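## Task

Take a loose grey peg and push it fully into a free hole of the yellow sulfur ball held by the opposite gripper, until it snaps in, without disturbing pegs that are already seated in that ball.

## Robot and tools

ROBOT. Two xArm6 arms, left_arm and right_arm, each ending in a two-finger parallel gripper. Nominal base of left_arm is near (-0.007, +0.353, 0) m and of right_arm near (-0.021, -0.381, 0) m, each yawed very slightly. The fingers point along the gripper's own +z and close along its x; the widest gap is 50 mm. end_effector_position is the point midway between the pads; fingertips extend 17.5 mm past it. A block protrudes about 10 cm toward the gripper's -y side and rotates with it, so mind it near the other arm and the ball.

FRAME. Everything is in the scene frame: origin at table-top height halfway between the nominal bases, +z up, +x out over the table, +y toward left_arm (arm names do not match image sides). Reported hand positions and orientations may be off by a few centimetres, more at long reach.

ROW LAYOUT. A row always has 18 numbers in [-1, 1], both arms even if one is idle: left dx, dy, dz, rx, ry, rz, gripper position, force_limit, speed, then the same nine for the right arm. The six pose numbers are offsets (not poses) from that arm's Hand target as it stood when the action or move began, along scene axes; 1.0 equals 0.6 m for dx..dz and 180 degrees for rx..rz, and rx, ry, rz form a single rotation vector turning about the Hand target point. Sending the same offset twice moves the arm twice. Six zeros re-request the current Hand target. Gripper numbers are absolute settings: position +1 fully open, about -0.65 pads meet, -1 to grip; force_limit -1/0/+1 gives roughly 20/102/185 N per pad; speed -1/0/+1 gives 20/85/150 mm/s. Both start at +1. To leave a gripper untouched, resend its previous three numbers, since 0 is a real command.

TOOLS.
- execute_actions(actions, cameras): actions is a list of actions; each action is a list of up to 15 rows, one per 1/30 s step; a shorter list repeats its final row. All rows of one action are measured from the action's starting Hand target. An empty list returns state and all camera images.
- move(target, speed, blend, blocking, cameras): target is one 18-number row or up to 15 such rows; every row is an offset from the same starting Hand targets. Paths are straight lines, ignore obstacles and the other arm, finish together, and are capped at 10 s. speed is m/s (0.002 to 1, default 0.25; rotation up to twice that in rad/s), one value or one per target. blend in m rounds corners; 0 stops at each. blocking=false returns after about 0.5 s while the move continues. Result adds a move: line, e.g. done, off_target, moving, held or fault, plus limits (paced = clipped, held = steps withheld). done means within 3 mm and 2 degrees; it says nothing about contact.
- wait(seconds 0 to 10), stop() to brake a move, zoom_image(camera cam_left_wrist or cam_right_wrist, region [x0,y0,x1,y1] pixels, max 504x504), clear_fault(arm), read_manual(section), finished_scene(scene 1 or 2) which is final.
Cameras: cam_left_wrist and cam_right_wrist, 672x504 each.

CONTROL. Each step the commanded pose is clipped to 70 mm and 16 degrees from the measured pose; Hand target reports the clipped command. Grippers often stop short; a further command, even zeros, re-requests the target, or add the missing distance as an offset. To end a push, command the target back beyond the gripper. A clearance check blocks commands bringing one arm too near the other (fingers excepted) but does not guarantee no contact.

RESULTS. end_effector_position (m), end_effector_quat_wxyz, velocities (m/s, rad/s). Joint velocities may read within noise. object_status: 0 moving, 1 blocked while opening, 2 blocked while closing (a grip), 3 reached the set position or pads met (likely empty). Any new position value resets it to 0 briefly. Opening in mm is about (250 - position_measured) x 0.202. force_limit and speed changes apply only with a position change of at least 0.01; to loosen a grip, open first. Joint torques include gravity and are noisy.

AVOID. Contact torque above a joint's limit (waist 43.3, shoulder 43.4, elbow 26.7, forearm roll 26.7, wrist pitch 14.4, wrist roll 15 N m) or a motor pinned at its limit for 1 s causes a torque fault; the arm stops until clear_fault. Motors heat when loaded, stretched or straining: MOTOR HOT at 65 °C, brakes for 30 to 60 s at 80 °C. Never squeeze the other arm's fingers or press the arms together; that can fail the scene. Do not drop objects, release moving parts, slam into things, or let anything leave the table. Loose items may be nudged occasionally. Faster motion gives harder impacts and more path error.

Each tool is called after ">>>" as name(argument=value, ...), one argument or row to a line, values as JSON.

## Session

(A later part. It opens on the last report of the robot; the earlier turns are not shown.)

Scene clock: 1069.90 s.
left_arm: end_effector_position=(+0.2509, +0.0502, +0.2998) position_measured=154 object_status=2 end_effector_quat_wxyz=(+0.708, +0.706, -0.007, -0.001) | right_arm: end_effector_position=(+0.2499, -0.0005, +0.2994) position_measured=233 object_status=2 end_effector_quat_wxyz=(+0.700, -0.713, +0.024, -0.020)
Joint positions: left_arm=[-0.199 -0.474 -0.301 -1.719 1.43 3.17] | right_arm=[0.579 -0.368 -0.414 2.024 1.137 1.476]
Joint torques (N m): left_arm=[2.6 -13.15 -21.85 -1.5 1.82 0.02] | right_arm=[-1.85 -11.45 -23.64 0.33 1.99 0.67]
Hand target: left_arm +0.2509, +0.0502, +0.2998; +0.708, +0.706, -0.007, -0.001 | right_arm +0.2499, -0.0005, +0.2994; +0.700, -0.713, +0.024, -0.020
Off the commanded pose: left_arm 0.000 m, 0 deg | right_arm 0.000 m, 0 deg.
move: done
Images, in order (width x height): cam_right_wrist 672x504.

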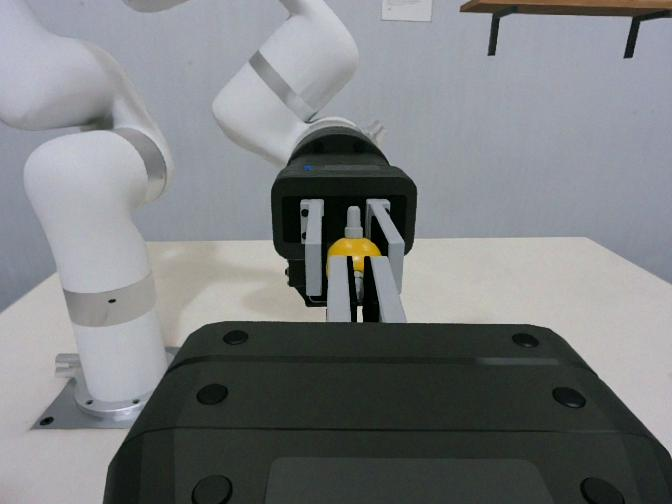

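>>> execute_actions(
  actions=[
    [[0,0,0,0,0,0,-1,1,0,0,0,0,0,0,0,0,0,-0.5]],
    [[0,0,0,0,0,0,-1,1,0,0,0,0,0,0,0,0,0,-0.5]],
  ],
)

>>> move(
  target=[0,0,0,0,0,0,-1,1,0, -0.0015,-0.0240,0.0004,0,0,0,0,0,-0.5],
  speed=0.05,
  cameras=["cam_right_wrist"],
)

>>> zoom_image(
  camera="cam_right_wrist",
  region=[310, 200, 400, 290],
)

Scene clock: 1074.97 s.
left_arm: end_effector_position=(+0.2509, +0.0502, +0.2998) position_measured=154 object_status=2 end_effector_quat_wxyz=(+0.708, +0.706, -0.007, -0.001) | right_arm: end_effector_position=(+0.2499, -0.0005, +0.2994) position_measured=152 object_status=3 end_effector_quat_wxyz=(+0.700, -0.713, +0.024, -0.020)
Joint positions: left_arm=[-0.199 -0.474 -0.301 -1.719 1.43 3.17] | right_arm=[0.579 -0.368 -0.414 2.024 1.137 1.476]
Joint torques (N m): left_arm=[2.13 -13.94 -21.83 -1.71 1.98 0.06] | right_arm=[-1.27 -11.43 -23.69 0.37 1.94 0.63]
Hand target: left_arm +0.2509, +0.0502, +0.2998; +0.708, +0.706, -0.007, -0.001 | right_arm +0.2499, -0.0005, +0.2994; +0.700, -0.713, +0.024, -0.020
Off the commanded pose: left_arm 0.000 m, 0 deg | right_arm 0.000 m, 0 deg.

Scene clock: 1075.77 s.
left_arm: end_effector_position=(+0.2509, +0.0502, +0.2998) position_measured=154 object_status=2 end_effector_quat_wxyz=(+0.708, +0.706, -0.007, -0.001) | right_arm: end_effector_position=(+0.2490, -0.0149, +0.2997) position_measured=152 object_status=3 end_effector_quat_wxyz=(+0.700, -0.713, +0.024, -0.020)
Joint positions: left_arm=[-0.199 -0.474 -0.301 -1.719 1.43 3.17] | right_arm=[0.532 -0.402 -0.383 1.982 1.165 1.495]
Joint torques (N m): left_arm=[2.15 -14.08 -21.86 -1.68 2.02 0.02] | right_arm=[-1.73 -10.78 -23.56 0.36 2.04 0.67]
Hand target: left_arm +0.2509, +0.0502, +0.2998; +0.708, +0.706, -0.007, -0.001 | right_arm +0.2490, -0.0149, +0.2997; +0.700, -0.713, +0.024, -0.020
Off the commanded pose: left_arm 0.000 m, 0 deg | right_arm 0.000 m, 0 deg.
move: done
Images, in order (width x height): cam_right_wrist 672x504.

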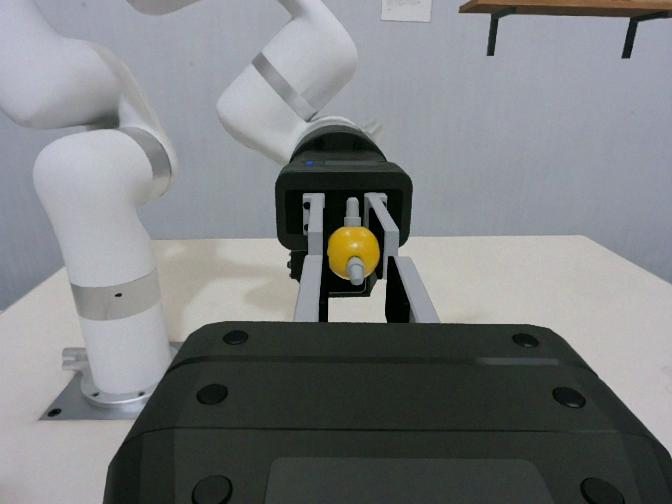

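Scaled by 5.600.

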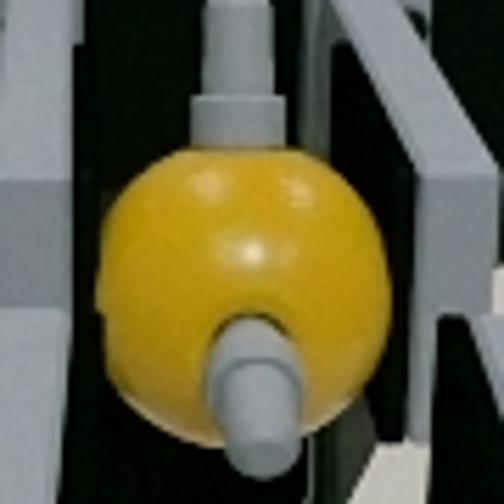

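>>> execute_actions(
  actions=[
    [[0,0,0,0,0,0,-1,1,0,0,0,0,0,0,0,-1,-0.5,0]],
    [[0,0,0,0,0,0,-1,1,0,0,0,0,0,0,0,-1,-0.5,0]],
  ],
)

>>> move(
  target=[
    [0,0,0,0,0,0,-1,1,0, 0.0009,0.0155,-0.0003,0,0,0,-1,-0.5,0],
    [0,0,0,0,0,0,-1,1,0, 0.0012,0.0200,-0.0003,0,0,0,-1,-0.5,0],
  ],
  speed=0.015,
)

>>> move(
  target=[0,0,0,0,0,0,-1,1,0, -0.0004,0.0020,0.0003,0,0,0,-1,-0.5,0],
  speed=0.01,
)

>>> move(
  target=[0,0,0,0,0,0,-1,1,0, -0.0005,0.0015,0.0003,0,0,0,-1,-0.5,0],
  speed=0.01,
)

Scene clock: 1082.10 s.
left_arm: end_effector_position=(+0.2509, +0.0502, +0.2998) position_measured=154 object_status=2 end_effector_quat_wxyz=(+0.708, +0.706, -0.007, -0.001) | right_arm: end_effector_position=(+0.2490, -0.0149, +0.2997) position_measured=252 object_status=3 end_effector_quat_wxyz=(+0.700, -0.713, +0.024, -0.020)
Joint positions: left_arm=[-0.199 -0.474 -0.301 -1.719 1.43 3.17] | right_arm=[0.532 -0.402 -0.383 1.982 1.165 1.495]
Joint torques (N m): left_arm=[1.83 -14.68 -21.91 -1.68 2.13 -0.02] | right_arm=[-1.61 -10.76 -23.73 0.45 1.93 0.65]
Hand target: left_arm +0.2509, +0.0502, +0.2998; +0.708, +0.706, -0.007, -0.001 | right_arm +0.2490, -0.0149, +0.2997; +0.700, -0.713, +0.024, -0.020
Off the commanded pose: left_arm 0.000 m, 0 deg | right_arm 0.000 m, 0 deg.

Scene clock: 1083.30 s.
left_arm: end_effector_position=(+0.2511, +0.0504, +0.2996) position_measured=154 object_status=2 end_effector_quat_wxyz=(+0.708, +0.707, -0.006, -0.001) | right_arm: end_effector_position=(+0.2500, -0.0031, +0.2993) position_measured=252 object_status=3 end_effector_quat_wxyz=(+0.700, -0.714, +0.024, -0.020)
Joint positions: left_arm=[-0.199 -0.474 -0.301 -1.719 1.429 3.17] | right_arm=[0.571 -0.374 -0.408 2.017 1.14 1.479]
Joint torques (N m): left_arm=[-26.63 -14.91 -32.1 -1.61 9.83 0] | right_arm=[25.27 -6.25 -35.13 -0.08 6.29 -0.69]
Hand target: left_arm +0.2509, +0.0502, +0.2998; +0.708, +0.706, -0.007, -0.001 | right_arm +0.2497, -0.0029, +0.2995; +0.700, -0.713, +0.024, -0.020
Off the commanded pose: left_arm 0.000 m, 0 deg | right_arm 0.000 m, 0 deg.
move: done

Scene clock: 1084.00 s.
left_arm: end_effector_position=(+0.2512, +0.0505, +0.2997) position_measured=154 object_status=2 end_effector_quat_wxyz=(+0.708, +0.706, -0.006, -0.001) | right_arm: end_effector_position=(+0.2502, -0.0023, +0.2996) position_measured=252 object_status=3 end_effector_quat_wxyz=(+0.700, -0.713, +0.024, -0.021)
Joint positions: left_arm=[-0.198 -0.474 -0.301 -1.719 1.43 3.17] | right_arm=[0.574 -0.372 -0.41 2.021 1.138 1.478]
Joint torques (N m): left_arm=[-32.62 -14.93 -33.33 -1.71 12.01 0] | right_arm=[33.92 -6.35 -41.46 0.05 8.09 -0.72]
Hand target: left_arm +0.2509, +0.0502, +0.2998; +0.708, +0.706, -0.007, -0.001 | right_arm +0.2495, -0.0017, +0.2997; +0.700, -0.713, +0.024, -0.020
Off the commanded pose: left_arm 0.000 m, 0 deg | right_arm 0.001 m, 0 deg.
move: done

Scene clock: 1084.70 s.
left_arm: end_effector_position=(+0.2515, +0.0507, +0.2997) position_measured=154 object_status=2 end_effector_quat_wxyz=(+0.708, +0.706, -0.006, -0.001) | right_arm: end_effector_position=(+0.2504, -0.0017, +0.2998) position_measured=252 object_status=3 end_effector_quat_wxyz=(+0.700, -0.713, +0.025, -0.021)
Joint positions: left_arm=[-0.197 -0.474 -0.301 -1.719 1.43 3.17] | right_arm=[0.577 -0.372 -0.411 2.023 1.135 1.477]
Joint torques (N m): left_arm=[-37.65 -14.81 -33.38 -1.58 12.52 -0.02] | right_arm=[40.13 -6.44 -44.89 -0.25 9.59 -0.66]
Hand target: left_arm +0.2509, +0.0502, +0.2998; +0.708, +0.706, -0.007, -0.001 | right_arm +0.2492, -0.0008, +0.2999; +0.700, -0.713, +0.024, -0.020
Off the commanded pose: left_arm 0.001 m, 0 deg | right_arm 0.001 m, 0 deg.
move: done

>>> move(
  target=[
    [0,0,0,0,0,0,-1,1,0, 0.002,-0.0002,0,0,0,0,-1,-0.5,0],
    [0,0,0,0,0,0,-1,1,0, 0,-0.0002,0.0015,0,0,0,-1,-0.5,0],
    [0,0,0,0,0,0,-1,1,0, -0.0015,-0.0002,0,0,0,0,-1,-0.5,0],
    [0,0,0,0,0,0,-1,1,0, 0,-0.0002,-0.003,0,0,0,-1,-0.5,0],
    [0,0,0,0,0,0,-1,1,0, 0.002,-0.0002,-0.001,0,0,0,-1,-0.5,0],
    [0,0,0,0,0,0,-1,1,0, 0,-0.0002,0,0,0,0,-1,-0.5,0],
  ],
  speed=0.02,
  blend=0.0008,
)

>>> move(
  target=[0,0,0,0,0,0,-1,1,0, -0.0002,-0.0203,-0.0003,0,0,0,-1,-0.5,0],
  speed=0.03,
)

>>> execute_actions(
  actions=[
    [[0,0,0,0,0,0,-1,1,0,0,0,0,0,0,0,0,0,-0.5]],
    [[0,0,0,0,0,0,-1,1,0,0,0,0,0,0,0,0,0,-0.5]],
  ],
  cameras=["cam_right_wrist"],
)

>>> zoom_image(
  camera="cam_right_wrist",
  region=[310, 200, 400, 290],
)

Scene clock: 1088.70 s.
left_arm: end_effector_position=(+0.2514, +0.0507, +0.2998) position_measured=154 object_status=2 end_effector_quat_wxyz=(+0.708, +0.706, -0.006, -0.001) | right_arm: end_effector_position=(+0.2502, -0.0017, +0.2998) position_measured=252 object_status=3 end_effector_quat_wxyz=(+0.700, -0.713, +0.025, -0.021)
Joint positions: left_arm=[-0.197 -0.474 -0.301 -1.719 1.43 3.17] | right_arm=[0.577 -0.372 -0.411 2.023 1.135 1.478]
Joint torques (N m): left_arm=[-37.7 -14.19 -32.38 -2.59 10.78 -0.04] | right_arm=[37.88 -9.2 -42.5 -0.1 9.55 0.78]
Hand target: left_arm +0.2509, +0.0502, +0.2998; +0.708, +0.706, -0.007, -0.001 | right_arm +0.2492, -0.0010, +0.2999; +0.700, -0.713, +0.024, -0.020
Off the commanded pose: left_arm 0.001 m, 0 deg | right_arm 0.001 m, 0 deg.
move: done; blend cut to 0.0006 m at target 1, 0.0006 m at target 2, 0.0006 m at target 3, 0.0007 m at target 5

Scene clock: 1089.50 s.
left_arm: end_effector_position=(+0.2509, +0.0502, +0.2998) position_measured=154 object_status=2 end_effector_quat_wxyz=(+0.708, +0.706, -0.007, -0.001) | right_arm: end_effector_position=(+0.2490, -0.0131, +0.2997) position_measured=252 object_status=3 end_effector_quat_wxyz=(+0.700, -0.713, +0.024, -0.020)
Joint positions: left_arm=[-0.199 -0.474 -0.301 -1.719 1.43 3.17] | right_arm=[0.538 -0.398 -0.387 1.988 1.161 1.493]
Joint torques (N m): left_arm=[2.56 -13.11 -21.55 -0.74 1.43 -0.08] | right_arm=[-1.75 -10.75 -23.64 0.36 2.01 0.68]
Hand target: left_arm +0.2509, +0.0502, +0.2998; +0.708, +0.706, -0.007, -0.001 | right_arm +0.2490, -0.0131, +0.2997; +0.700, -0.713, +0.024, -0.020
Off the commanded pose: left_arm 0.000 m, 0 deg | right_arm 0.000 m, 0 deg.
move: done

Scene clock: 1090.70 s.
left_arm: end_effector_position=(+0.2509, +0.0502, +0.2998) position_measured=154 object_status=2 end_effector_quat_wxyz=(+0.708, +0.706, -0.007, -0.001) | right_arm: end_effector_position=(+0.2490, -0.0131, +0.2997) position_measured=152 object_status=3 end_effector_quat_wxyz=(+0.700, -0.713, +0.024, -0.020)
Joint positions: left_arm=[-0.199 -0.474 -0.301 -1.719 1.43 3.17] | right_arm=[0.538 -0.398 -0.387 1.987 1.161 1.493]
Joint torques (N m): left_arm=[2.43 -11.5 -21.7 -0.52 1.48 -0.03] | right_arm=[-1.71 -10.99 -23.55 0.41 1.85 0.68]
Hand target: left_arm +0.2509, +0.0502, +0.2998; +0.708, +0.706, -0.007, -0.001 | right_arm +0.2490, -0.0131, +0.2997; +0.700, -0.713, +0.024, -0.020
Off the commanded pose: left_arm 0.000 m, 0 deg | right_arm 0.000 m, 0 deg.
Images, in order (width x height): cam_right_wrist 672x504.

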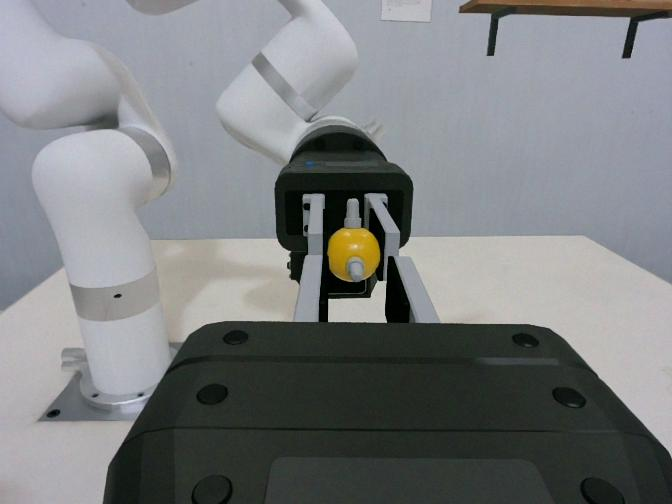

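Scaled by 5.600.

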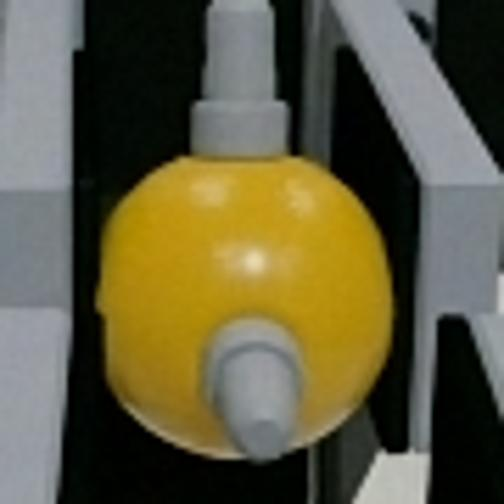

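>>> move(
  target=[0,0,0,0,0,0,-1,1,0, 0,-0.09,0,0,0,0,0,0,-0.5],
  speed=0.15,
)

>>> move(
  target=[0,0,0,0,0,0.5,-1,1,0, 0.11,0,-0.1083,0,0,0,0,0,-0.5],
  speed=0.25,
)

>>> move(
  target=[0,0,0,0,0,0,-1,1,0, 0,0.23,0,0,0,0,0,0,-0.5],
  speed=0.1,
  cameras=["cam_right_wrist"],
)

Scene clock: 1123.60 s.
left_arm: end_effector_position=(+0.2509, +0.0502, +0.2998) position_measured=154 object_status=2 end_effector_quat_wxyz=(+0.708, +0.706, -0.007, -0.001) | right_arm: end_effector_position=(+0.2490, -0.0671, +0.2997) position_measured=152 object_status=3 end_effector_quat_wxyz=(+0.700, -0.713, +0.024, -0.020)
Joint positions: left_arm=[-0.199 -0.474 -0.301 -1.719 1.43 3.17] | right_arm=[0.323 -0.496 -0.303 1.814 1.302 1.559]
Joint torques (N m): left_arm=[2.36 -10.74 -21.52 -0.46 1.47 0.03] | right_arm=[-1.42 -9.14 -23.35 0.8 1.97 0.61]
Hand target: left_arm +0.2509, +0.0502, +0.2998; +0.708, +0.706, -0.007, -0.001 | right_arm +0.2490, -0.0671, +0.2997; +0.700, -0.713, +0.024, -0.020
Off the commanded pose: left_arm 0.000 m, 0 deg | right_arm 0.000 m, 0 deg.
move: done

Scene clock: 1127.27 s.
left_arm: end_effector_position=(+0.2509, +0.0502, +0.2998) position_measured=154 object_status=2 end_effector_quat_wxyz=(+0.501, +0.504, +0.495, +0.499) | right_arm: end_effector_position=(+0.3150, -0.0671, +0.2347) position_measured=152 object_status=3 end_effector_quat_wxyz=(+0.700, -0.713, +0.024, -0.020)
Joint positions: left_arm=[-1.548 -0.33 -0.418 -4.698 1.56 4.682] | right_arm=[0.239 -0.046 -0.514 1.797 1.409 1.334]
Joint torques (N m): left_arm=[-1.62 -12.95 -21.9 0.63 2.66 -0.36] | right_arm=[-1.77 -13.04 -21 0.52 2.19 -0.71]
Hand target: left_arm +0.2509, +0.0502, +0.2998; +0.501, +0.504, +0.495, +0.499 | right_arm +0.3150, -0.0671, +0.2347; +0.700, -0.713, +0.024, -0.020
Off the commanded pose: left_arm 0.000 m, 0 deg | right_arm 0.000 m, 0 deg.
move: done

Scene clock: 1129.07 s.
left_arm: end_effector_position=(+0.2509, +0.0502, +0.2998) position_measured=154 object_status=2 end_effector_quat_wxyz=(+0.501, +0.504, +0.495, +0.499) | right_arm: end_effector_position=(+0.3151, +0.0708, +0.2347) position_measured=152 object_status=3 end_effector_quat_wxyz=(+0.700, -0.713, +0.024, -0.020)
Joint positions: left_arm=[-1.548 -0.33 -0.418 -4.698 1.56 4.682] | right_arm=[0.636 0.122 -0.73 2.141 1.189 1.292]
Joint torques (N m): left_arm=[-1.62 -12.85 -21.87 0.51 2.51 -0.39] | right_arm=[2.06 -16.92 -22.72 1.02 1.39 -0.75]
Hand target: left_arm +0.2509, +0.0502, +0.2998; +0.501, +0.504, +0.495, +0.499 | right_arm +0.3150, +0.0709, +0.2347; +0.700, -0.713, +0.024, -0.020
Off the commanded pose: left_arm 0.000 m, 0 deg | right_arm 0.000 m, 0 deg.
move: done
Images, in order (width x height): cam_right_wrist 672x504.

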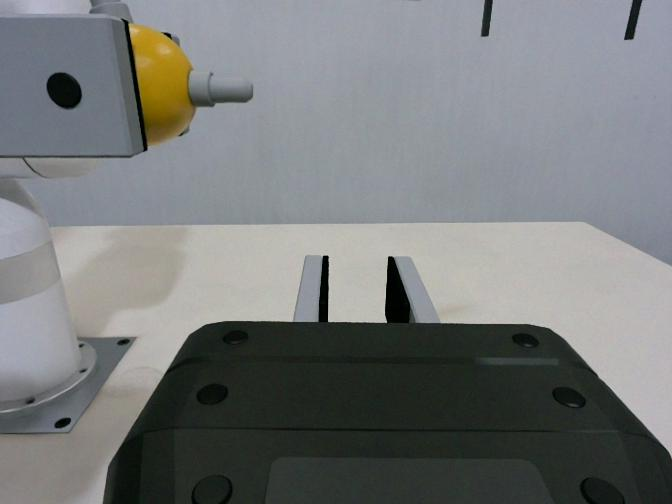

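>>> execute_actions(
  actions=[],
  cameras=["cam_right_wrist"],
)

>>> zoom_image(
  camera="cam_right_wrist",
  region=[90, 0, 290, 150],
)

Scene clock: 1136.73 s.
left_arm: end_effector_position=(+0.2509, +0.0502, +0.2998) position_measured=154 object_status=2 end_effector_quat_wxyz=(+0.501, +0.504, +0.495, +0.499) | right_arm: end_effector_position=(+0.3150, +0.0709, +0.2347) position_measured=152 object_status=3 end_effector_quat_wxyz=(+0.700, -0.713, +0.024, -0.020)
Joint positions: left_arm=[-1.548 -0.33 -0.418 -4.698 1.56 4.682] | right_arm=[0.636 0.122 -0.73 2.141 1.189 1.292]
Joint velocities: within noise
Joint torques (N m): left_arm=[-1.69 -13.11 -21.89 0.57 2.19 -0.32] | right_arm=[1.99 -17.13 -22.75 1.01 1.74 -0.7]
Hand target: left_arm +0.2509, +0.0502, +0.2998; +0.501, +0.504, +0.495, +0.499 | right_arm +0.3150, +0.0709, +0.2347; +0.700, -0.713, +0.024, -0.020
Tool commands: left_gripper/position=-1.0 left_gripper/force_limit=+1.0 left_gripper/speed=+0.0 right_gripper/position=+0.0 right_gripper/force_limit=+0.0 right_gripper/speed=-0.5
Off the commanded pose: left_arm 0.000 m, 0 deg | right_arm 0.000 m, 0 deg.
Images, in order (width x height): cam_right_wrist 672x504.

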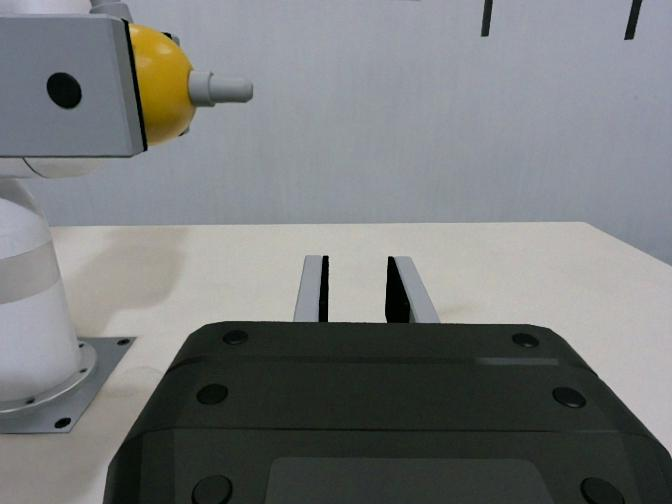

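Scaled by 2.520.

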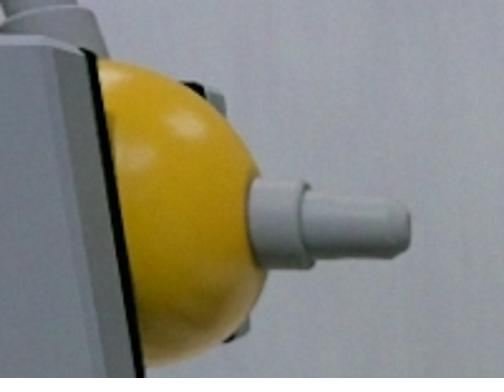

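>>> move(
  target=[0,0,0,0,0,0,-1,1,0,-0.025,-0.0167,0.03,0,0,0,0,0,-0.5],
  speed=0.08,
  cameras=["cam_right_wrist"],
)

>>> zoom_image(
  camera="cam_right_wrist",
  region=[100, 20, 320, 190],
)

Scene clock: 1145.70 s.
left_arm: end_effector_position=(+0.2509, +0.0502, +0.2998) position_measured=154 object_status=2 end_effector_quat_wxyz=(+0.501, +0.504, +0.495, +0.499) | right_arm: end_effector_position=(+0.3001, +0.0608, +0.2527) position_measured=152 object_status=3 end_effector_quat_wxyz=(+0.700, -0.713, +0.024, -0.020)
Joint positions: left_arm=[-1.548 -0.33 -0.418 -4.698 1.56 4.682] | right_arm=[0.641 0.022 -0.666 2.133 1.168 1.323]
Joint torques (N m): left_arm=[-1.46 -13.09 -21.8 0.66 2.04 -0.36] | right_arm=[2.14 -17.78 -21.66 0.19 1.44 0.65]
Hand target: left_arm +0.2509, +0.0502, +0.2998; +0.501, +0.504, +0.495, +0.499 | right_arm +0.3000, +0.0608, +0.2527; +0.700, -0.713, +0.024, -0.020
Off the commanded pose: left_arm 0.000 m, 0 deg | right_arm 0.000 m, 0 deg.
move: done
Images, in order (width x height): cam_right_wrist 672x504.

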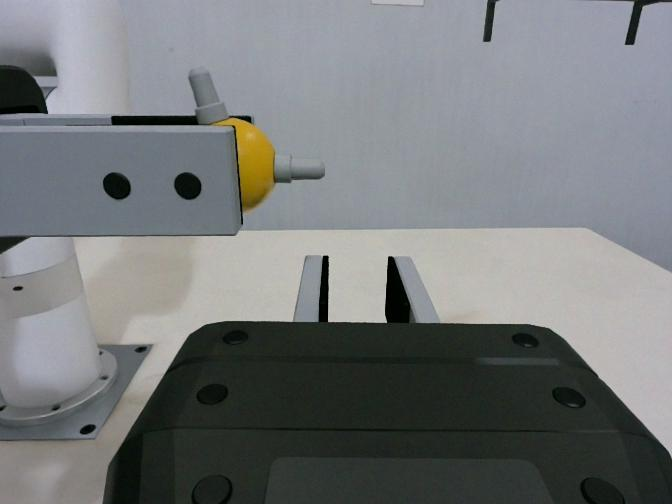

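Scaled by 2.291.

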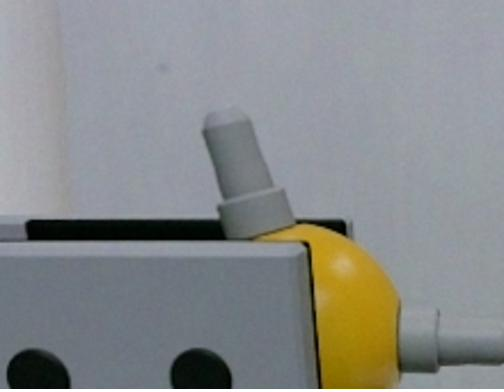

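>>> zoom_image(
  camera="cam_right_wrist",
  region=[265, 142, 335, 195],
)

>>> zoom_image(
  camera="cam_right_wrist",
  region=[180, 80, 250, 133],
)

Scaled by 7.200.

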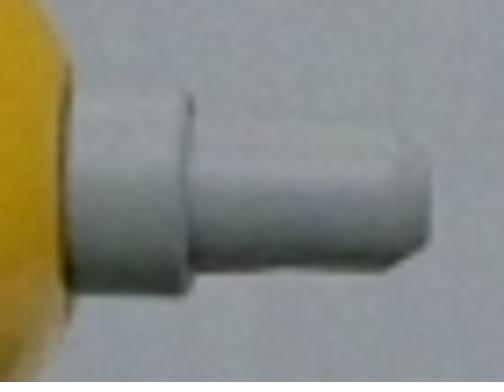

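Scaled by 7.200.

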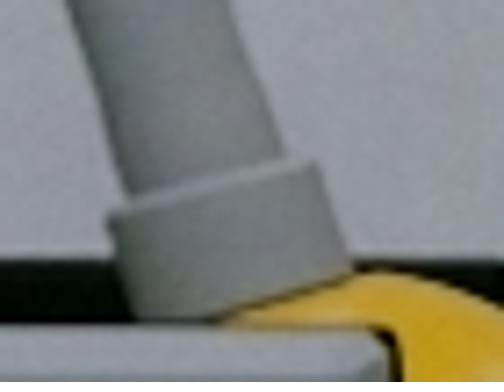

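>>> move(
  target=[0,0,0,0,0,0,-1,1,0,0.0,0.055,-0.02,0,0,0,0,0,-0.5],
  speed=0.08,
  cameras=["cam_right_wrist"],
)

Scene clock: 1176.93 s.
left_arm: end_effector_position=(+0.2509, +0.0502, +0.2998) position_measured=154 object_status=2 end_effector_quat_wxyz=(+0.501, +0.504, +0.495, +0.499) | right_arm: end_effector_position=(+0.3001, +0.0938, +0.2407) position_measured=152 object_status=3 end_effector_quat_wxyz=(+0.700, -0.713, +0.024, -0.020)
Joint positions: left_arm=[-1.548 -0.33 -0.418 -4.698 1.56 4.682] | right_arm=[0.714 0.112 -0.742 2.207 1.14 1.283]
Joint torques (N m): left_arm=[-1.58 -13.16 -21.75 0.55 2.04 -0.4] | right_arm=[1.92 -17.19 -23.32 0.93 1.44 -0.73]
Hand target: left_arm +0.2509, +0.0502, +0.2998; +0.501, +0.504, +0.495, +0.499 | right_arm +0.3000, +0.0938, +0.2407; +0.700, -0.713, +0.024, -0.020
Off the commanded pose: left_arm 0.000 m, 0 deg | right_arm 0.000 m, 0 deg.
move: done
Images, in order (width x height): cam_right_wrist 672x504.

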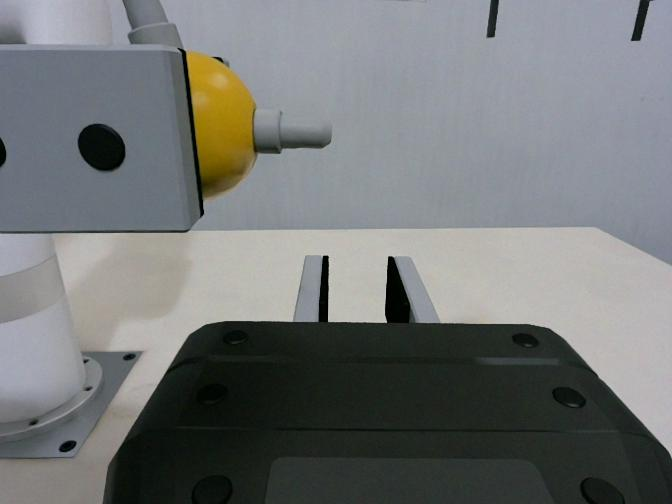

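>>> zoom_image(
  camera="cam_right_wrist",
  region=[240, 90, 340, 170],
)

>>> zoom_image(
  camera="cam_right_wrist",
  region=[120, 10, 220, 90],
)

>>> zoom_image(
  camera="cam_right_wrist",
  region=[180, 40, 340, 210],
)

Scaled by 5.040.

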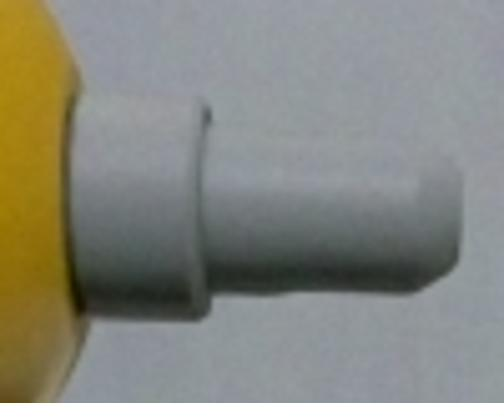

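Scaled by 5.040.

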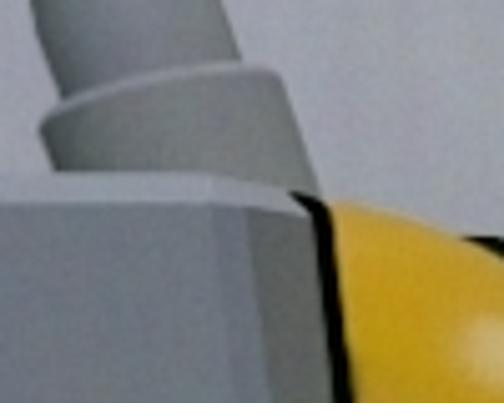

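Scaled by 2.965.

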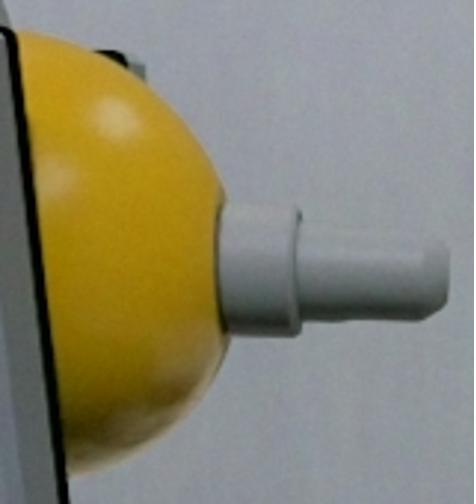

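>>> execute_actions(
  actions=[],
  cameras=["cam_left_wrist"],
)

>>> zoom_image(
  camera="cam_left_wrist",
  region=[260, 180, 420, 300],
)

Scene clock: 1193.30 s.
left_arm: end_effector_position=(+0.2509, +0.0502, +0.2998) position_measured=154 object_status=2 end_effector_quat_wxyz=(+0.501, +0.504, +0.495, +0.499) | right_arm: end_effector_position=(+0.3000, +0.0938, +0.2407) position_measured=152 object_status=3 end_effector_quat_wxyz=(+0.700, -0.713, +0.024, -0.020)
Joint positions: left_arm=[-1.548 -0.33 -0.418 -4.698 1.56 4.682] | right_arm=[0.714 0.112 -0.742 2.207 1.14 1.283]
Joint velocities: within noise
Joint torques (N m): left_arm=[-1.57 -13.22 -21.72 0.58 2.06 -0.34] | right_arm=[2.03 -17.18 -23.11 1.03 1.51 -0.7]
Hand target: left_arm +0.2509, +0.0502, +0.2998; +0.501, +0.504, +0.495, +0.499 | right_arm +0.3000, +0.0938, +0.2407; +0.700, -0.713, +0.024, -0.020
Tool commands: left_gripper/position=-1.0 left_gripper/force_limit=+1.0 left_gripper/speed=+0.0 right_gripper/position=+0.0 right_gripper/force_limit=+0.0 right_gripper/speed=-0.5
Off the commanded pose: left_arm 0.000 m, 0 deg | right_arm 0.000 m, 0 deg.
Images, in order (width x height): cam_left_wrist 672x504.

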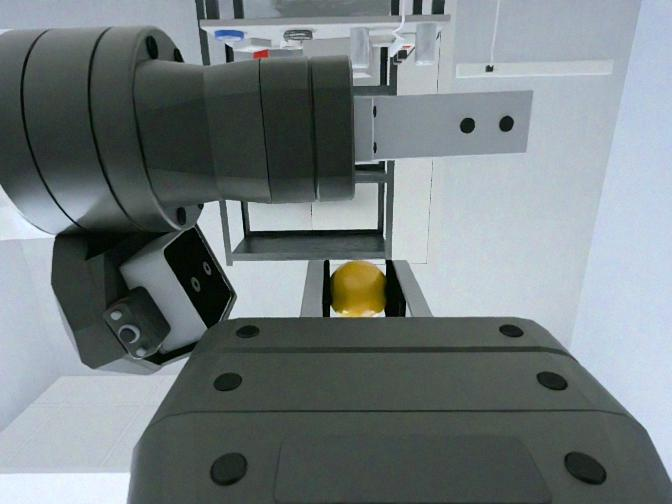

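Scaled by 3.150.

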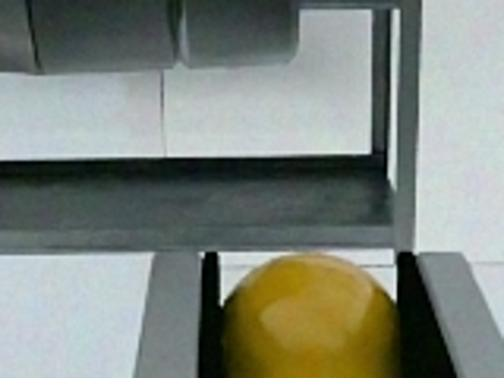

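>>> move(
  target=[0,0,0,0,0,0,-1,1,0,0.0,0.033,-0.005,0,0,0,0,0,-0.5],
  speed=0.08,
  cameras=["cam_right_wrist"],
)

>>> zoom_image(
  camera="cam_right_wrist",
  region=[220, 70, 340, 170],
)

Scene clock: 1218.77 s.
left_arm: end_effector_position=(+0.2509, +0.0502, +0.2998) position_measured=154 object_status=2 end_effector_quat_wxyz=(+0.501, +0.504, +0.495, +0.499) | right_arm: end_effector_position=(+0.3001, +0.1136, +0.2377) position_measured=152 object_status=3 end_effector_quat_wxyz=(+0.700, -0.713, +0.024, -0.020)
Joint positions: left_arm=[-1.548 -0.33 -0.418 -4.698 1.56 4.682] | right_arm=[0.754 0.157 -0.792 2.245 1.118 1.272]
Joint torques (N m): left_arm=[-1.85 -12.99 -21.63 0.49 2.07 -0.41] | right_arm=[1.76 -18.11 -23.24 0.85 1.4 -0.66]
Hand target: left_arm +0.2509, +0.0502, +0.2998; +0.501, +0.504, +0.495, +0.499 | right_arm +0.3000, +0.1136, +0.2377; +0.700, -0.713, +0.024, -0.020
Off the commanded pose: left_arm 0.000 m, 0 deg | right_arm 0.000 m, 0 deg.
move: done
Images, in order (width x height): cam_right_wrist 672x504.

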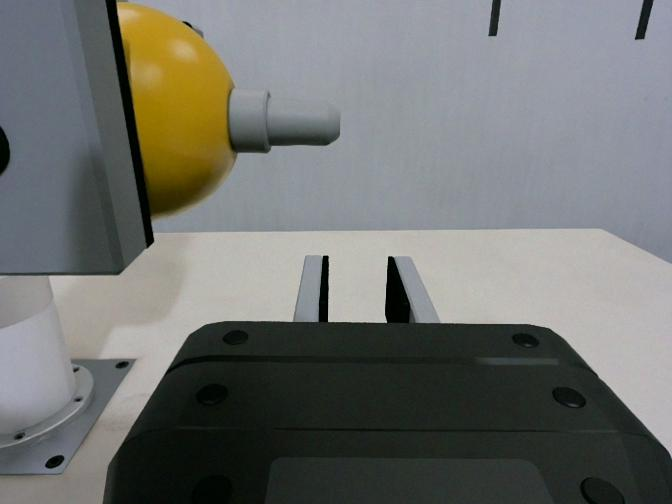

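Scaled by 4.200.

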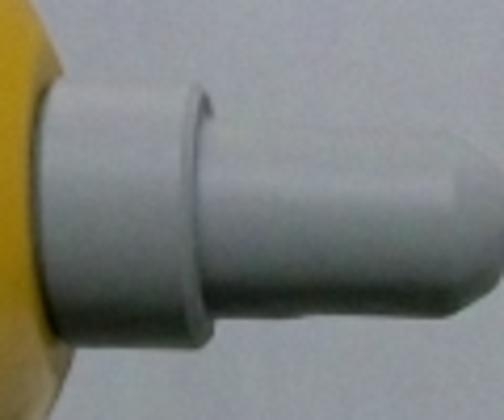

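>>> move(
  target=[
    [0,0,0,0,0,0,-1,1,0, 0,-0.3012,0,0,0,0,0,0,-0.5],
    [0,0,0,0,0,-0.5,-1,1,0, 0,-0.3012,0,0,0,0,0,0,-0.5],
    [0,0,0,0,0,-0.5,-1,1,0,-0.085,-0.3012,0.1033,0,0,0,0,0,-0.5],
  ],
  speed=[0.15,0.3,0.1],
  cameras=["cam_right_wrist"],
)

>>> zoom_image(
  camera="cam_right_wrist",
  region=[270, 150, 410, 260],
)

Scene clock: 1246.80 s.
left_arm: end_effector_position=(+0.2509, +0.0502, +0.2998) position_measured=154 object_status=2 end_effector_quat_wxyz=(+0.708, +0.706, -0.007, -0.001) | right_arm: end_effector_position=(+0.2491, -0.0671, +0.2997) position_measured=152 object_status=3 end_effector_quat_wxyz=(+0.700, -0.713, +0.024, -0.020)
Joint positions: left_arm=[-0.199 -0.474 -0.301 -1.719 1.43 3.17] | right_arm=[0.323 -0.496 -0.303 1.814 1.302 1.559]
Joint torques (N m): left_arm=[2.57 -10.1 -23.29 -0.5 2.62 0.34] | right_arm=[2.09 -9.13 -23.36 0.63 1.1 0.65]
Hand target: left_arm +0.2509, +0.0502, +0.2998; +0.708, +0.706, -0.007, -0.001 | right_arm +0.2490, -0.0671, +0.2997; +0.700, -0.713, +0.024, -0.020
Off the commanded pose: left_arm 0.000 m, 0 deg | right_arm 0.000 m, 0 deg.
move: done
Images, in order (width x height): cam_right_wrist 672x504.

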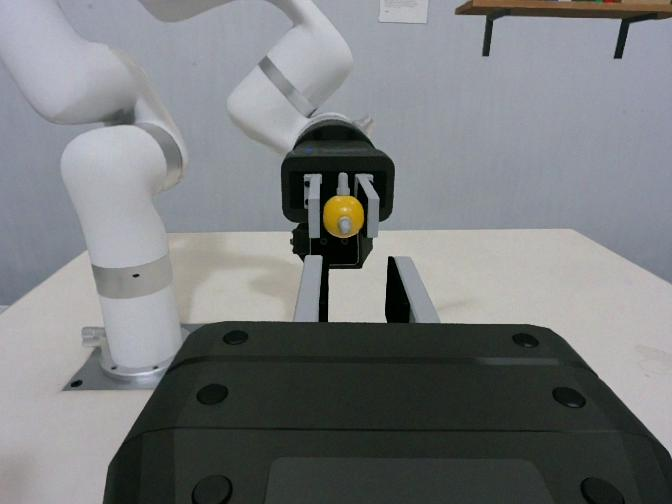

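Scaled by 3.600.

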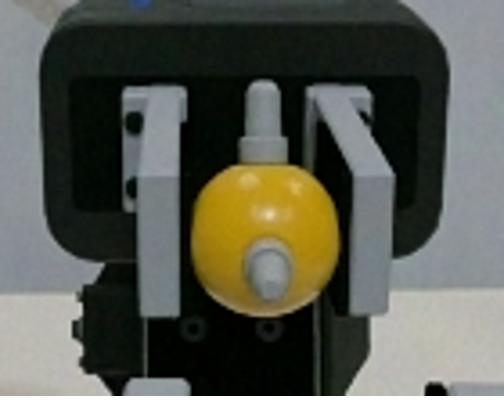

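>>> move(
  target=[
    [0,0,0,0,0,0,-1,1,0, 0,0,-0.0562,0,0,0,0,0,-0.5],
    [0,0,0,0,0,0,-1,1,0, 0,0.2,-0.0562,0,0,0,0,0,-0.5],
  ],
  speed=[0.1,0.1],
  cameras=["cam_right_wrist"],
)

>>> zoom_image(
  camera="cam_right_wrist",
  region=[300, 30, 420, 190],
)

Scene clock: 1253.47 s.
left_arm: end_effector_position=(+0.2509, +0.0502, +0.2998) position_measured=154 object_status=2 end_effector_quat_wxyz=(+0.708, +0.706, -0.007, -0.001) | right_arm: end_effector_position=(+0.2491, +0.0529, +0.2659) position_measured=152 object_status=3 end_effector_quat_wxyz=(+0.700, -0.713, +0.024, -0.020)
Joint positions: left_arm=[-0.199 -0.474 -0.301 -1.719 1.43 3.17] | right_arm=[0.722 -0.156 -0.515 2.199 1.111 1.318]
Joint torques (N m): left_arm=[2.44 -10.11 -23.26 -0.55 2.64 0.32] | right_arm=[2.29 -12.52 -23.95 1.01 1.35 -0.69]
Hand target: left_arm +0.2509, +0.0502, +0.2998; +0.708, +0.706, -0.007, -0.001 | right_arm +0.2490, +0.0529, +0.2660; +0.700, -0.713, +0.024, -0.020
Off the commanded pose: left_arm 0.000 m, 0 deg | right_arm 0.000 m, 0 deg.
move: done
Images, in order (width x height): cam_right_wrist 672x504.

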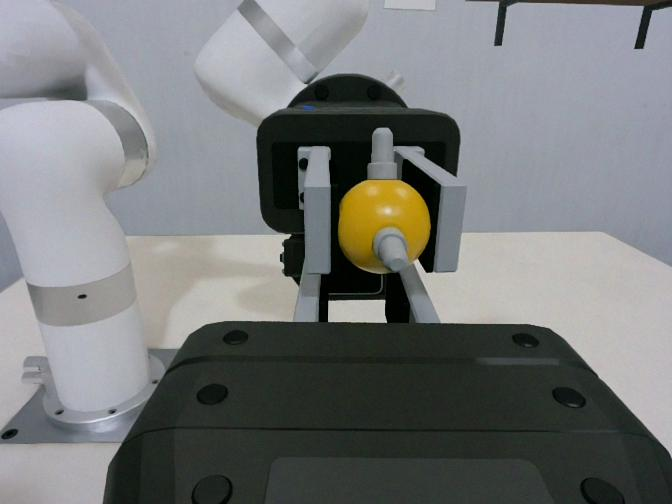

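Scaled by 3.150.

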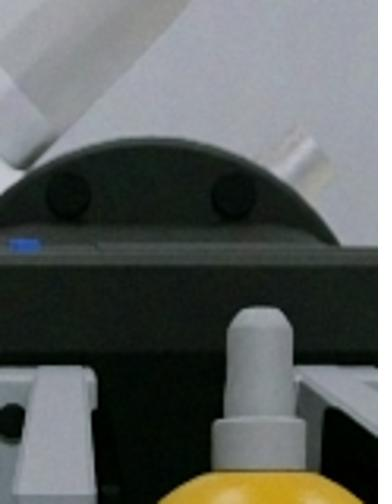

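>>> zoom_image(
  camera="cam_right_wrist",
  region=[355, 120, 415, 190],
)

>>> zoom_image(
  camera="cam_right_wrist",
  region=[355, 210, 425, 285],
)

Scaled by 7.200.

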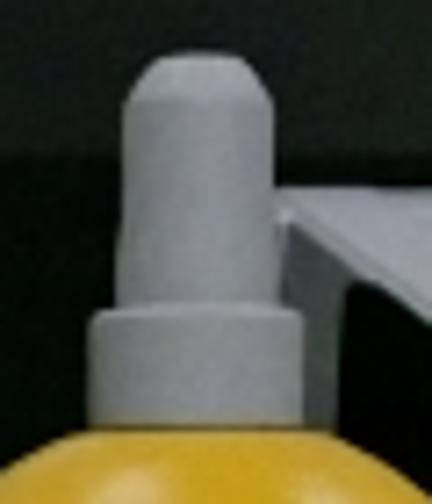

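Scaled by 6.720.

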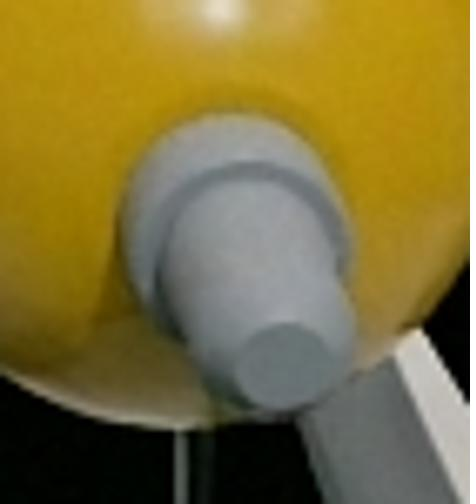

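>>> move(
  target=[
    [0,0,0,0,0,0,-1,1,0, 0,-0.2,0,0,0,0,0,0,-0.5],
    [0,0,0,0,0,0,-1,1,0, 0.0015,-0.2,0.0558,0,0,0,0,0,-0.5],
    [0,0,0,0,0,0,-1,1,0, 0.0015,-0.086,0.0558,0,0,0,0,0,-0.5],
  ],
  speed=[0.12,0.1,0.06],
  cameras=["cam_right_wrist"],
)

Scene clock: 1273.83 s.
left_arm: end_effector_position=(+0.2509, +0.0502, +0.2998) position_measured=154 object_status=2 end_effector_quat_wxyz=(+0.708, +0.706, -0.007, -0.001) | right_arm: end_effector_position=(+0.2500, +0.0013, +0.2994) position_measured=152 object_status=3 end_effector_quat_wxyz=(+0.700, -0.713, +0.024, -0.020)
Joint positions: left_arm=[-0.199 -0.474 -0.301 -1.719 1.43 3.17] | right_arm=[0.585 -0.363 -0.418 2.029 1.133 1.473]
Joint torques (N m): left_arm=[2.19 -10.23 -23.13 -0.52 2.65 0.34] | right_arm=[2.15 -9.4 -25.36 1.11 1.18 -0.7]
Hand target: left_arm +0.2509, +0.0502, +0.2998; +0.708, +0.706, -0.007, -0.001 | right_arm +0.2499, +0.0013, +0.2994; +0.700, -0.713, +0.024, -0.020
Off the commanded pose: left_arm 0.000 m, 0 deg | right_arm 0.000 m, 0 deg.
move: done
Images, in order (width x height): cam_right_wrist 672x504.

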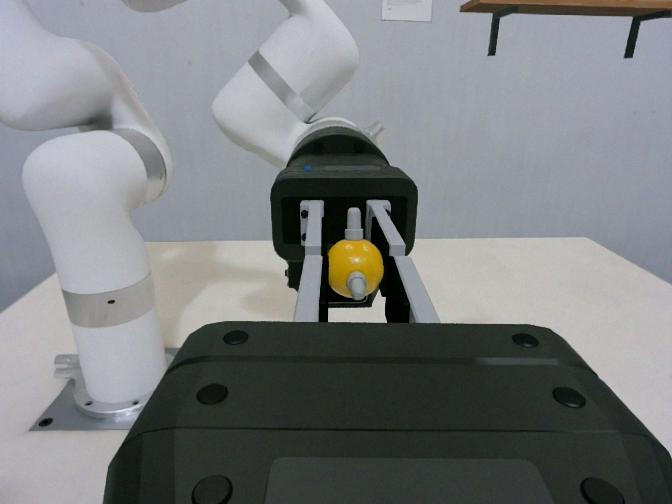

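>>> move(
  target=[0,0,0,0,0,0,-1,1,0,0,0,0,0,0,0,-1,-0.8,-1],
  speed=0.05,
)

>>> wait(
  seconds=1,
)

>>> move(
  target=[0,0,0,0,0,0,-1,1,0,0,-0.0005,0,0,0,0,-1,-0.8,-1],
  speed=0.005,
)

>>> wait(
  seconds=1,
)

Scene clock: 1276.80 s.
left_arm: end_effector_position=(+0.2508, +0.0502, +0.2998) position_measured=154 object_status=2 end_effector_quat_wxyz=(+0.708, +0.706, -0.007, -0.001) | right_arm: end_effector_position=(+0.2500, +0.0013, +0.2994) position_measured=232 object_status=2 end_effector_quat_wxyz=(+0.700, -0.713, +0.024, -0.020)
Joint positions: left_arm=[-0.199 -0.474 -0.301 -1.719 1.43 3.17] | right_arm=[0.585 -0.363 -0.418 2.029 1.133 1.473]
Joint torques (N m): left_arm=[2.31 -10.07 -23.04 -0.78 2.35 0.37] | right_arm=[2.13 -9.43 -24.84 0.91 1.43 -0.73]
Hand target: left_arm +0.2509, +0.0502, +0.2998; +0.708, +0.706, -0.007, -0.001 | right_arm +0.2499, +0.0013, +0.2994; +0.700, -0.713, +0.024, -0.020
Off the commanded pose: left_arm 0.000 m, 0 deg | right_arm 0.000 m, 0 deg.
move: done

Scene clock: 1277.80 s.
left_arm: end_effector_position=(+0.2509, +0.0502, +0.2998) position_measured=154 object_status=2 end_effector_quat_wxyz=(+0.708, +0.706, -0.007, -0.001) | right_arm: end_effector_position=(+0.2499, +0.0013, +0.2994) position_measured=232 object_status=2 end_effector_quat_wxyz=(+0.700, -0.713, +0.024, -0.020)
Joint positions: left_arm=[-0.199 -0.474 -0.301 -1.719 1.43 3.17] | right_arm=[0.585 -0.363 -0.418 2.029 1.133 1.473]
Joint torques (N m): left_arm=[2.32 -10.08 -23.14 -1.39 1.8 0.3] | right_arm=[1.87 -9.49 -24.11 0.66 1.47 -0.74]
Hand target: left_arm +0.2509, +0.0502, +0.2998; +0.708, +0.706, -0.007, -0.001 | right_arm +0.2499, +0.0013, +0.2994; +0.700, -0.713, +0.024, -0.020
Tool commands: left_gripper/position=-1.0 left_gripper/force_limit=+1.0 left_gripper/speed=+0.0 right_gripper/position=-1.0 right_gripper/force_limit=-0.8 right_gripper/speed=-1.0
Off the commanded pose: left_arm 0.000 m, 0 deg | right_arm 0.000 m, 0 deg.
wait: 1.00 s; at rest by 0.17 s

Scene clock: 1278.50 s.
left_arm: end_effector_position=(+0.2509, +0.0502, +0.2998) position_measured=154 object_status=2 end_effector_quat_wxyz=(+0.708, +0.706, -0.007, -0.001) | right_arm: end_effector_position=(+0.2499, +0.0010, +0.2994) position_measured=232 object_status=2 end_effector_quat_wxyz=(+0.700, -0.713, +0.024, -0.020)
Joint positions: left_arm=[-0.199 -0.474 -0.301 -1.719 1.43 3.17] | right_arm=[0.584 -0.364 -0.417 2.028 1.134 1.474]
Joint torques (N m): left_arm=[2.26 -10.7 -22.81 -1.39 1.56 0.33] | right_arm=[-3.81 -11.92 -21.5 0.45 1.46 0.65]
Hand target: left_arm +0.2509, +0.0502, +0.2998; +0.708, +0.706, -0.007, -0.001 | right_arm +0.2499, +0.0010, +0.2994; +0.700, -0.713, +0.024, -0.020
Off the commanded pose: left_arm 0.000 m, 0 deg | right_arm 0.000 m, 0 deg.
move: done

Scene clock: 1279.50 s.
left_arm: end_effector_position=(+0.2509, +0.0502, +0.2998) position_measured=154 object_status=2 end_effector_quat_wxyz=(+0.708, +0.706, -0.007, -0.001) | right_arm: end_effector_position=(+0.2499, +0.0010, +0.2994) position_measured=232 object_status=2 end_effector_quat_wxyz=(+0.700, -0.713, +0.024, -0.020)
Joint positions: left_arm=[-0.199 -0.474 -0.301 -1.719 1.43 3.17] | right_arm=[0.584 -0.364 -0.417 2.028 1.134 1.474]
Joint torques (N m): left_arm=[2.34 -11.18 -22.12 -1.4 1.27 0.29] | right_arm=[-4.09 -11.32 -22.75 0.61 0.84 0.68]
Hand target: left_arm +0.2509, +0.0502, +0.2998; +0.708, +0.706, -0.007, -0.001 | right_arm +0.2499, +0.0010, +0.2994; +0.700, -0.713, +0.024, -0.020
Tool commands: left_gripper/position=-1.0 left_gripper/force_limit=+1.0 left_gripper/speed=+0.0 right_gripper/position=-1.0 right_gripper/force_limit=-0.8 right_gripper/speed=-1.0
Off the commanded pose: left_arm 0.000 m, 0 deg | right_arm 0.000 m, 0 deg.
wait: 1.00 s; at rest by 0.17 s

>>> move(
  target=[0,0,0,0,0,0,-1,1,0,0,-0.0005,0,0,0,0,-1,-0.8,-1],
  speed=0.005,
)

>>> wait(
  seconds=1,
)

Scene clock: 1281.53 s.
left_arm: end_effector_position=(+0.2509, +0.0502, +0.2998) position_measured=154 object_status=2 end_effector_quat_wxyz=(+0.708, +0.706, -0.007, -0.001) | right_arm: end_effector_position=(+0.2500, +0.0007, +0.2994) position_measured=232 object_status=2 end_effector_quat_wxyz=(+0.700, -0.713, +0.024, -0.020)
Joint positions: left_arm=[-0.199 -0.474 -0.301 -1.719 1.43 3.17] | right_arm=[0.583 -0.365 -0.416 2.027 1.134 1.474]
Joint torques (N m): left_arm=[2.3 -12.07 -21.81 -1.28 1.3 0.34] | right_arm=[-3.5 -11.55 -22.33 0.35 1.56 0.65]
Hand target: left_arm +0.2509, +0.0502, +0.2998; +0.708, +0.706, -0.007, -0.001 | right_arm +0.2499, +0.0007, +0.2994; +0.700, -0.713, +0.024, -0.020
Off the commanded pose: left_arm 0.000 m, 0 deg | right_arm 0.000 m, 0 deg.
move: done

Scene clock: 1282.53 s.
left_arm: end_effector_position=(+0.2509, +0.0502, +0.2998) position_measured=154 object_status=2 end_effector_quat_wxyz=(+0.708, +0.706, -0.007, -0.001) | right_arm: end_effector_position=(+0.2499, +0.0007, +0.2994) position_measured=232 object_status=2 end_effector_quat_wxyz=(+0.700, -0.713, +0.024, -0.020)
Joint positions: left_arm=[-0.199 -0.474 -0.301 -1.719 1.43 3.17] | right_arm=[0.583 -0.365 -0.416 2.027 1.134 1.474]
Joint torques (N m): left_arm=[2.29 -12.74 -21.89 -1.32 1.62 0.29] | right_arm=[-3.11 -11.63 -22.36 0.34 1.6 0.65]
Hand target: left_arm +0.2509, +0.0502, +0.2998; +0.708, +0.706, -0.007, -0.001 | right_arm +0.2499, +0.0007, +0.2994; +0.700, -0.713, +0.024, -0.020
Tool commands: left_gripper/position=-1.0 left_gripper/force_limit=+1.0 left_gripper/speed=+0.0 right_gripper/position=-1.0 right_gripper/force_limit=-0.8 right_gripper/speed=-1.0
Off the commanded pose: left_arm 0.000 m, 0 deg | right_arm 0.000 m, 0 deg.
wait: 1.00 s; at rest by 0.17 s

>>> move(
  target=[0,0,0,0,0,0,-1,1,0,0,-0.0007,0,0,0,0,-1,-0.8,-1],
  speed=0.005,
)

>>> wait(
  seconds=1,
)

>>> move(
  target=[0,0,0,0,0,0,-1,1,0,0,-0.0007,0,0,0,0,-1,-0.8,-1],
  speed=0.005,
)

>>> wait(
  seconds=1,
)

Scene clock: 1286.20 s.
left_arm: end_effector_position=(+0.2509, +0.0502, +0.2998) position_measured=154 object_status=2 end_effector_quat_wxyz=(+0.708, +0.706, -0.007, -0.001) | right_arm: end_effector_position=(+0.2499, +0.0003, +0.2994) position_measured=232 object_status=2 end_effector_quat_wxyz=(+0.700, -0.713, +0.024, -0.020)
Joint positions: left_arm=[-0.199 -0.474 -0.301 -1.719 1.43 3.17] | right_arm=[0.582 -0.366 -0.416 2.026 1.135 1.475]
Joint torques (N m): left_arm=[2.57 -14.23 -21.95 -1.41 1.71 0.29] | right_arm=[-3.11 -11.57 -22.94 0.5 1.67 0.64]
Hand target: left_arm +0.2509, +0.0502, +0.2998; +0.708, +0.706, -0.007, -0.001 | right_arm +0.2499, +0.0003, +0.2994; +0.700, -0.713, +0.024, -0.020
Off the commanded pose: left_arm 0.000 m, 0 deg | right_arm 0.000 m, 0 deg.
move: done

Scene clock: 1287.20 s.
left_arm: end_effector_position=(+0.2509, +0.0502, +0.2998) position_measured=154 object_status=2 end_effector_quat_wxyz=(+0.708, +0.706, -0.007, -0.001) | right_arm: end_effector_position=(+0.2499, +0.0003, +0.2994) position_measured=232 object_status=2 end_effector_quat_wxyz=(+0.700, -0.713, +0.024, -0.020)
Joint positions: left_arm=[-0.199 -0.474 -0.301 -1.719 1.43 3.17] | right_arm=[0.582 -0.366 -0.416 2.026 1.135 1.475]
Joint torques (N m): left_arm=[2.18 -14.2 -21.83 -1.44 1.72 0.32] | right_arm=[-2.97 -11.51 -23.16 0.48 1.71 0.63]
Hand target: left_arm +0.2509, +0.0502, +0.2998; +0.708, +0.706, -0.007, -0.001 | right_arm +0.2499, +0.0003, +0.2994; +0.700, -0.713, +0.024, -0.020
Tool commands: left_gripper/position=-1.0 left_gripper/force_limit=+1.0 left_gripper/speed=+0.0 right_gripper/position=-1.0 right_gripper/force_limit=-0.8 right_gripper/speed=-1.0
Off the commanded pose: left_arm 0.000 m, 0 deg | right_arm 0.000 m, 0 deg.
wait: 1.00 s; at rest by 0.17 s

Scene clock: 1287.90 s.
left_arm: end_effector_position=(+0.2509, +0.0502, +0.2998) position_measured=154 object_status=2 end_effector_quat_wxyz=(+0.708, +0.706, -0.007, -0.001) | right_arm: end_effector_position=(+0.2500, -0.0001, +0.2994) position_measured=232 object_status=2 end_effector_quat_wxyz=(+0.700, -0.713, +0.024, -0.020)
Joint positions: left_arm=[-0.199 -0.474 -0.301 -1.719 1.43 3.17] | right_arm=[0.58 -0.366 -0.415 2.025 1.136 1.475]
Joint torques (N m): left_arm=[2.44 -14.28 -21.91 -1.43 1.78 0.37] | right_arm=[-2.67 -11.5 -23.33 0.47 1.79 0.6]
Hand target: left_arm +0.2509, +0.0502, +0.2998; +0.708, +0.706, -0.007, -0.001 | right_arm +0.2499, -0.0001, +0.2994; +0.700, -0.713, +0.024, -0.020
Off the commanded pose: left_arm 0.000 m, 0 deg | right_arm 0.000 m, 0 deg.
move: done

Scene clock: 1288.90 s.
left_arm: end_effector_position=(+0.2509, +0.0502, +0.2998) position_measured=154 object_status=2 end_effector_quat_wxyz=(+0.708, +0.706, -0.007, -0.001) | right_arm: end_effector_position=(+0.2499, -0.0001, +0.2994) position_measured=232 object_status=2 end_effector_quat_wxyz=(+0.700, -0.713, +0.024, -0.020)
Joint positions: left_arm=[-0.199 -0.474 -0.301 -1.719 1.43 3.17] | right_arm=[0.58 -0.366 -0.415 2.025 1.136 1.475]
Joint torques (N m): left_arm=[2.27 -14.29 -21.84 -1.28 1.73 0.36] | right_arm=[-2.19 -11.49 -23.48 0.34 1.83 0.72]
Hand target: left_arm +0.2509, +0.0502, +0.2998; +0.708, +0.706, -0.007, -0.001 | right_arm +0.2499, -0.0001, +0.2994; +0.700, -0.713, +0.024, -0.020
Tool commands: left_gripper/position=-1.0 left_gripper/force_limit=+1.0 left_gripper/speed=+0.0 right_gripper/position=-1.0 right_gripper/force_limit=-0.8 right_gripper/speed=-1.0
Off the commanded pose: left_arm 0.000 m, 0 deg | right_arm 0.000 m, 0 deg.
wait: 1.00 s; at rest by 0.17 s


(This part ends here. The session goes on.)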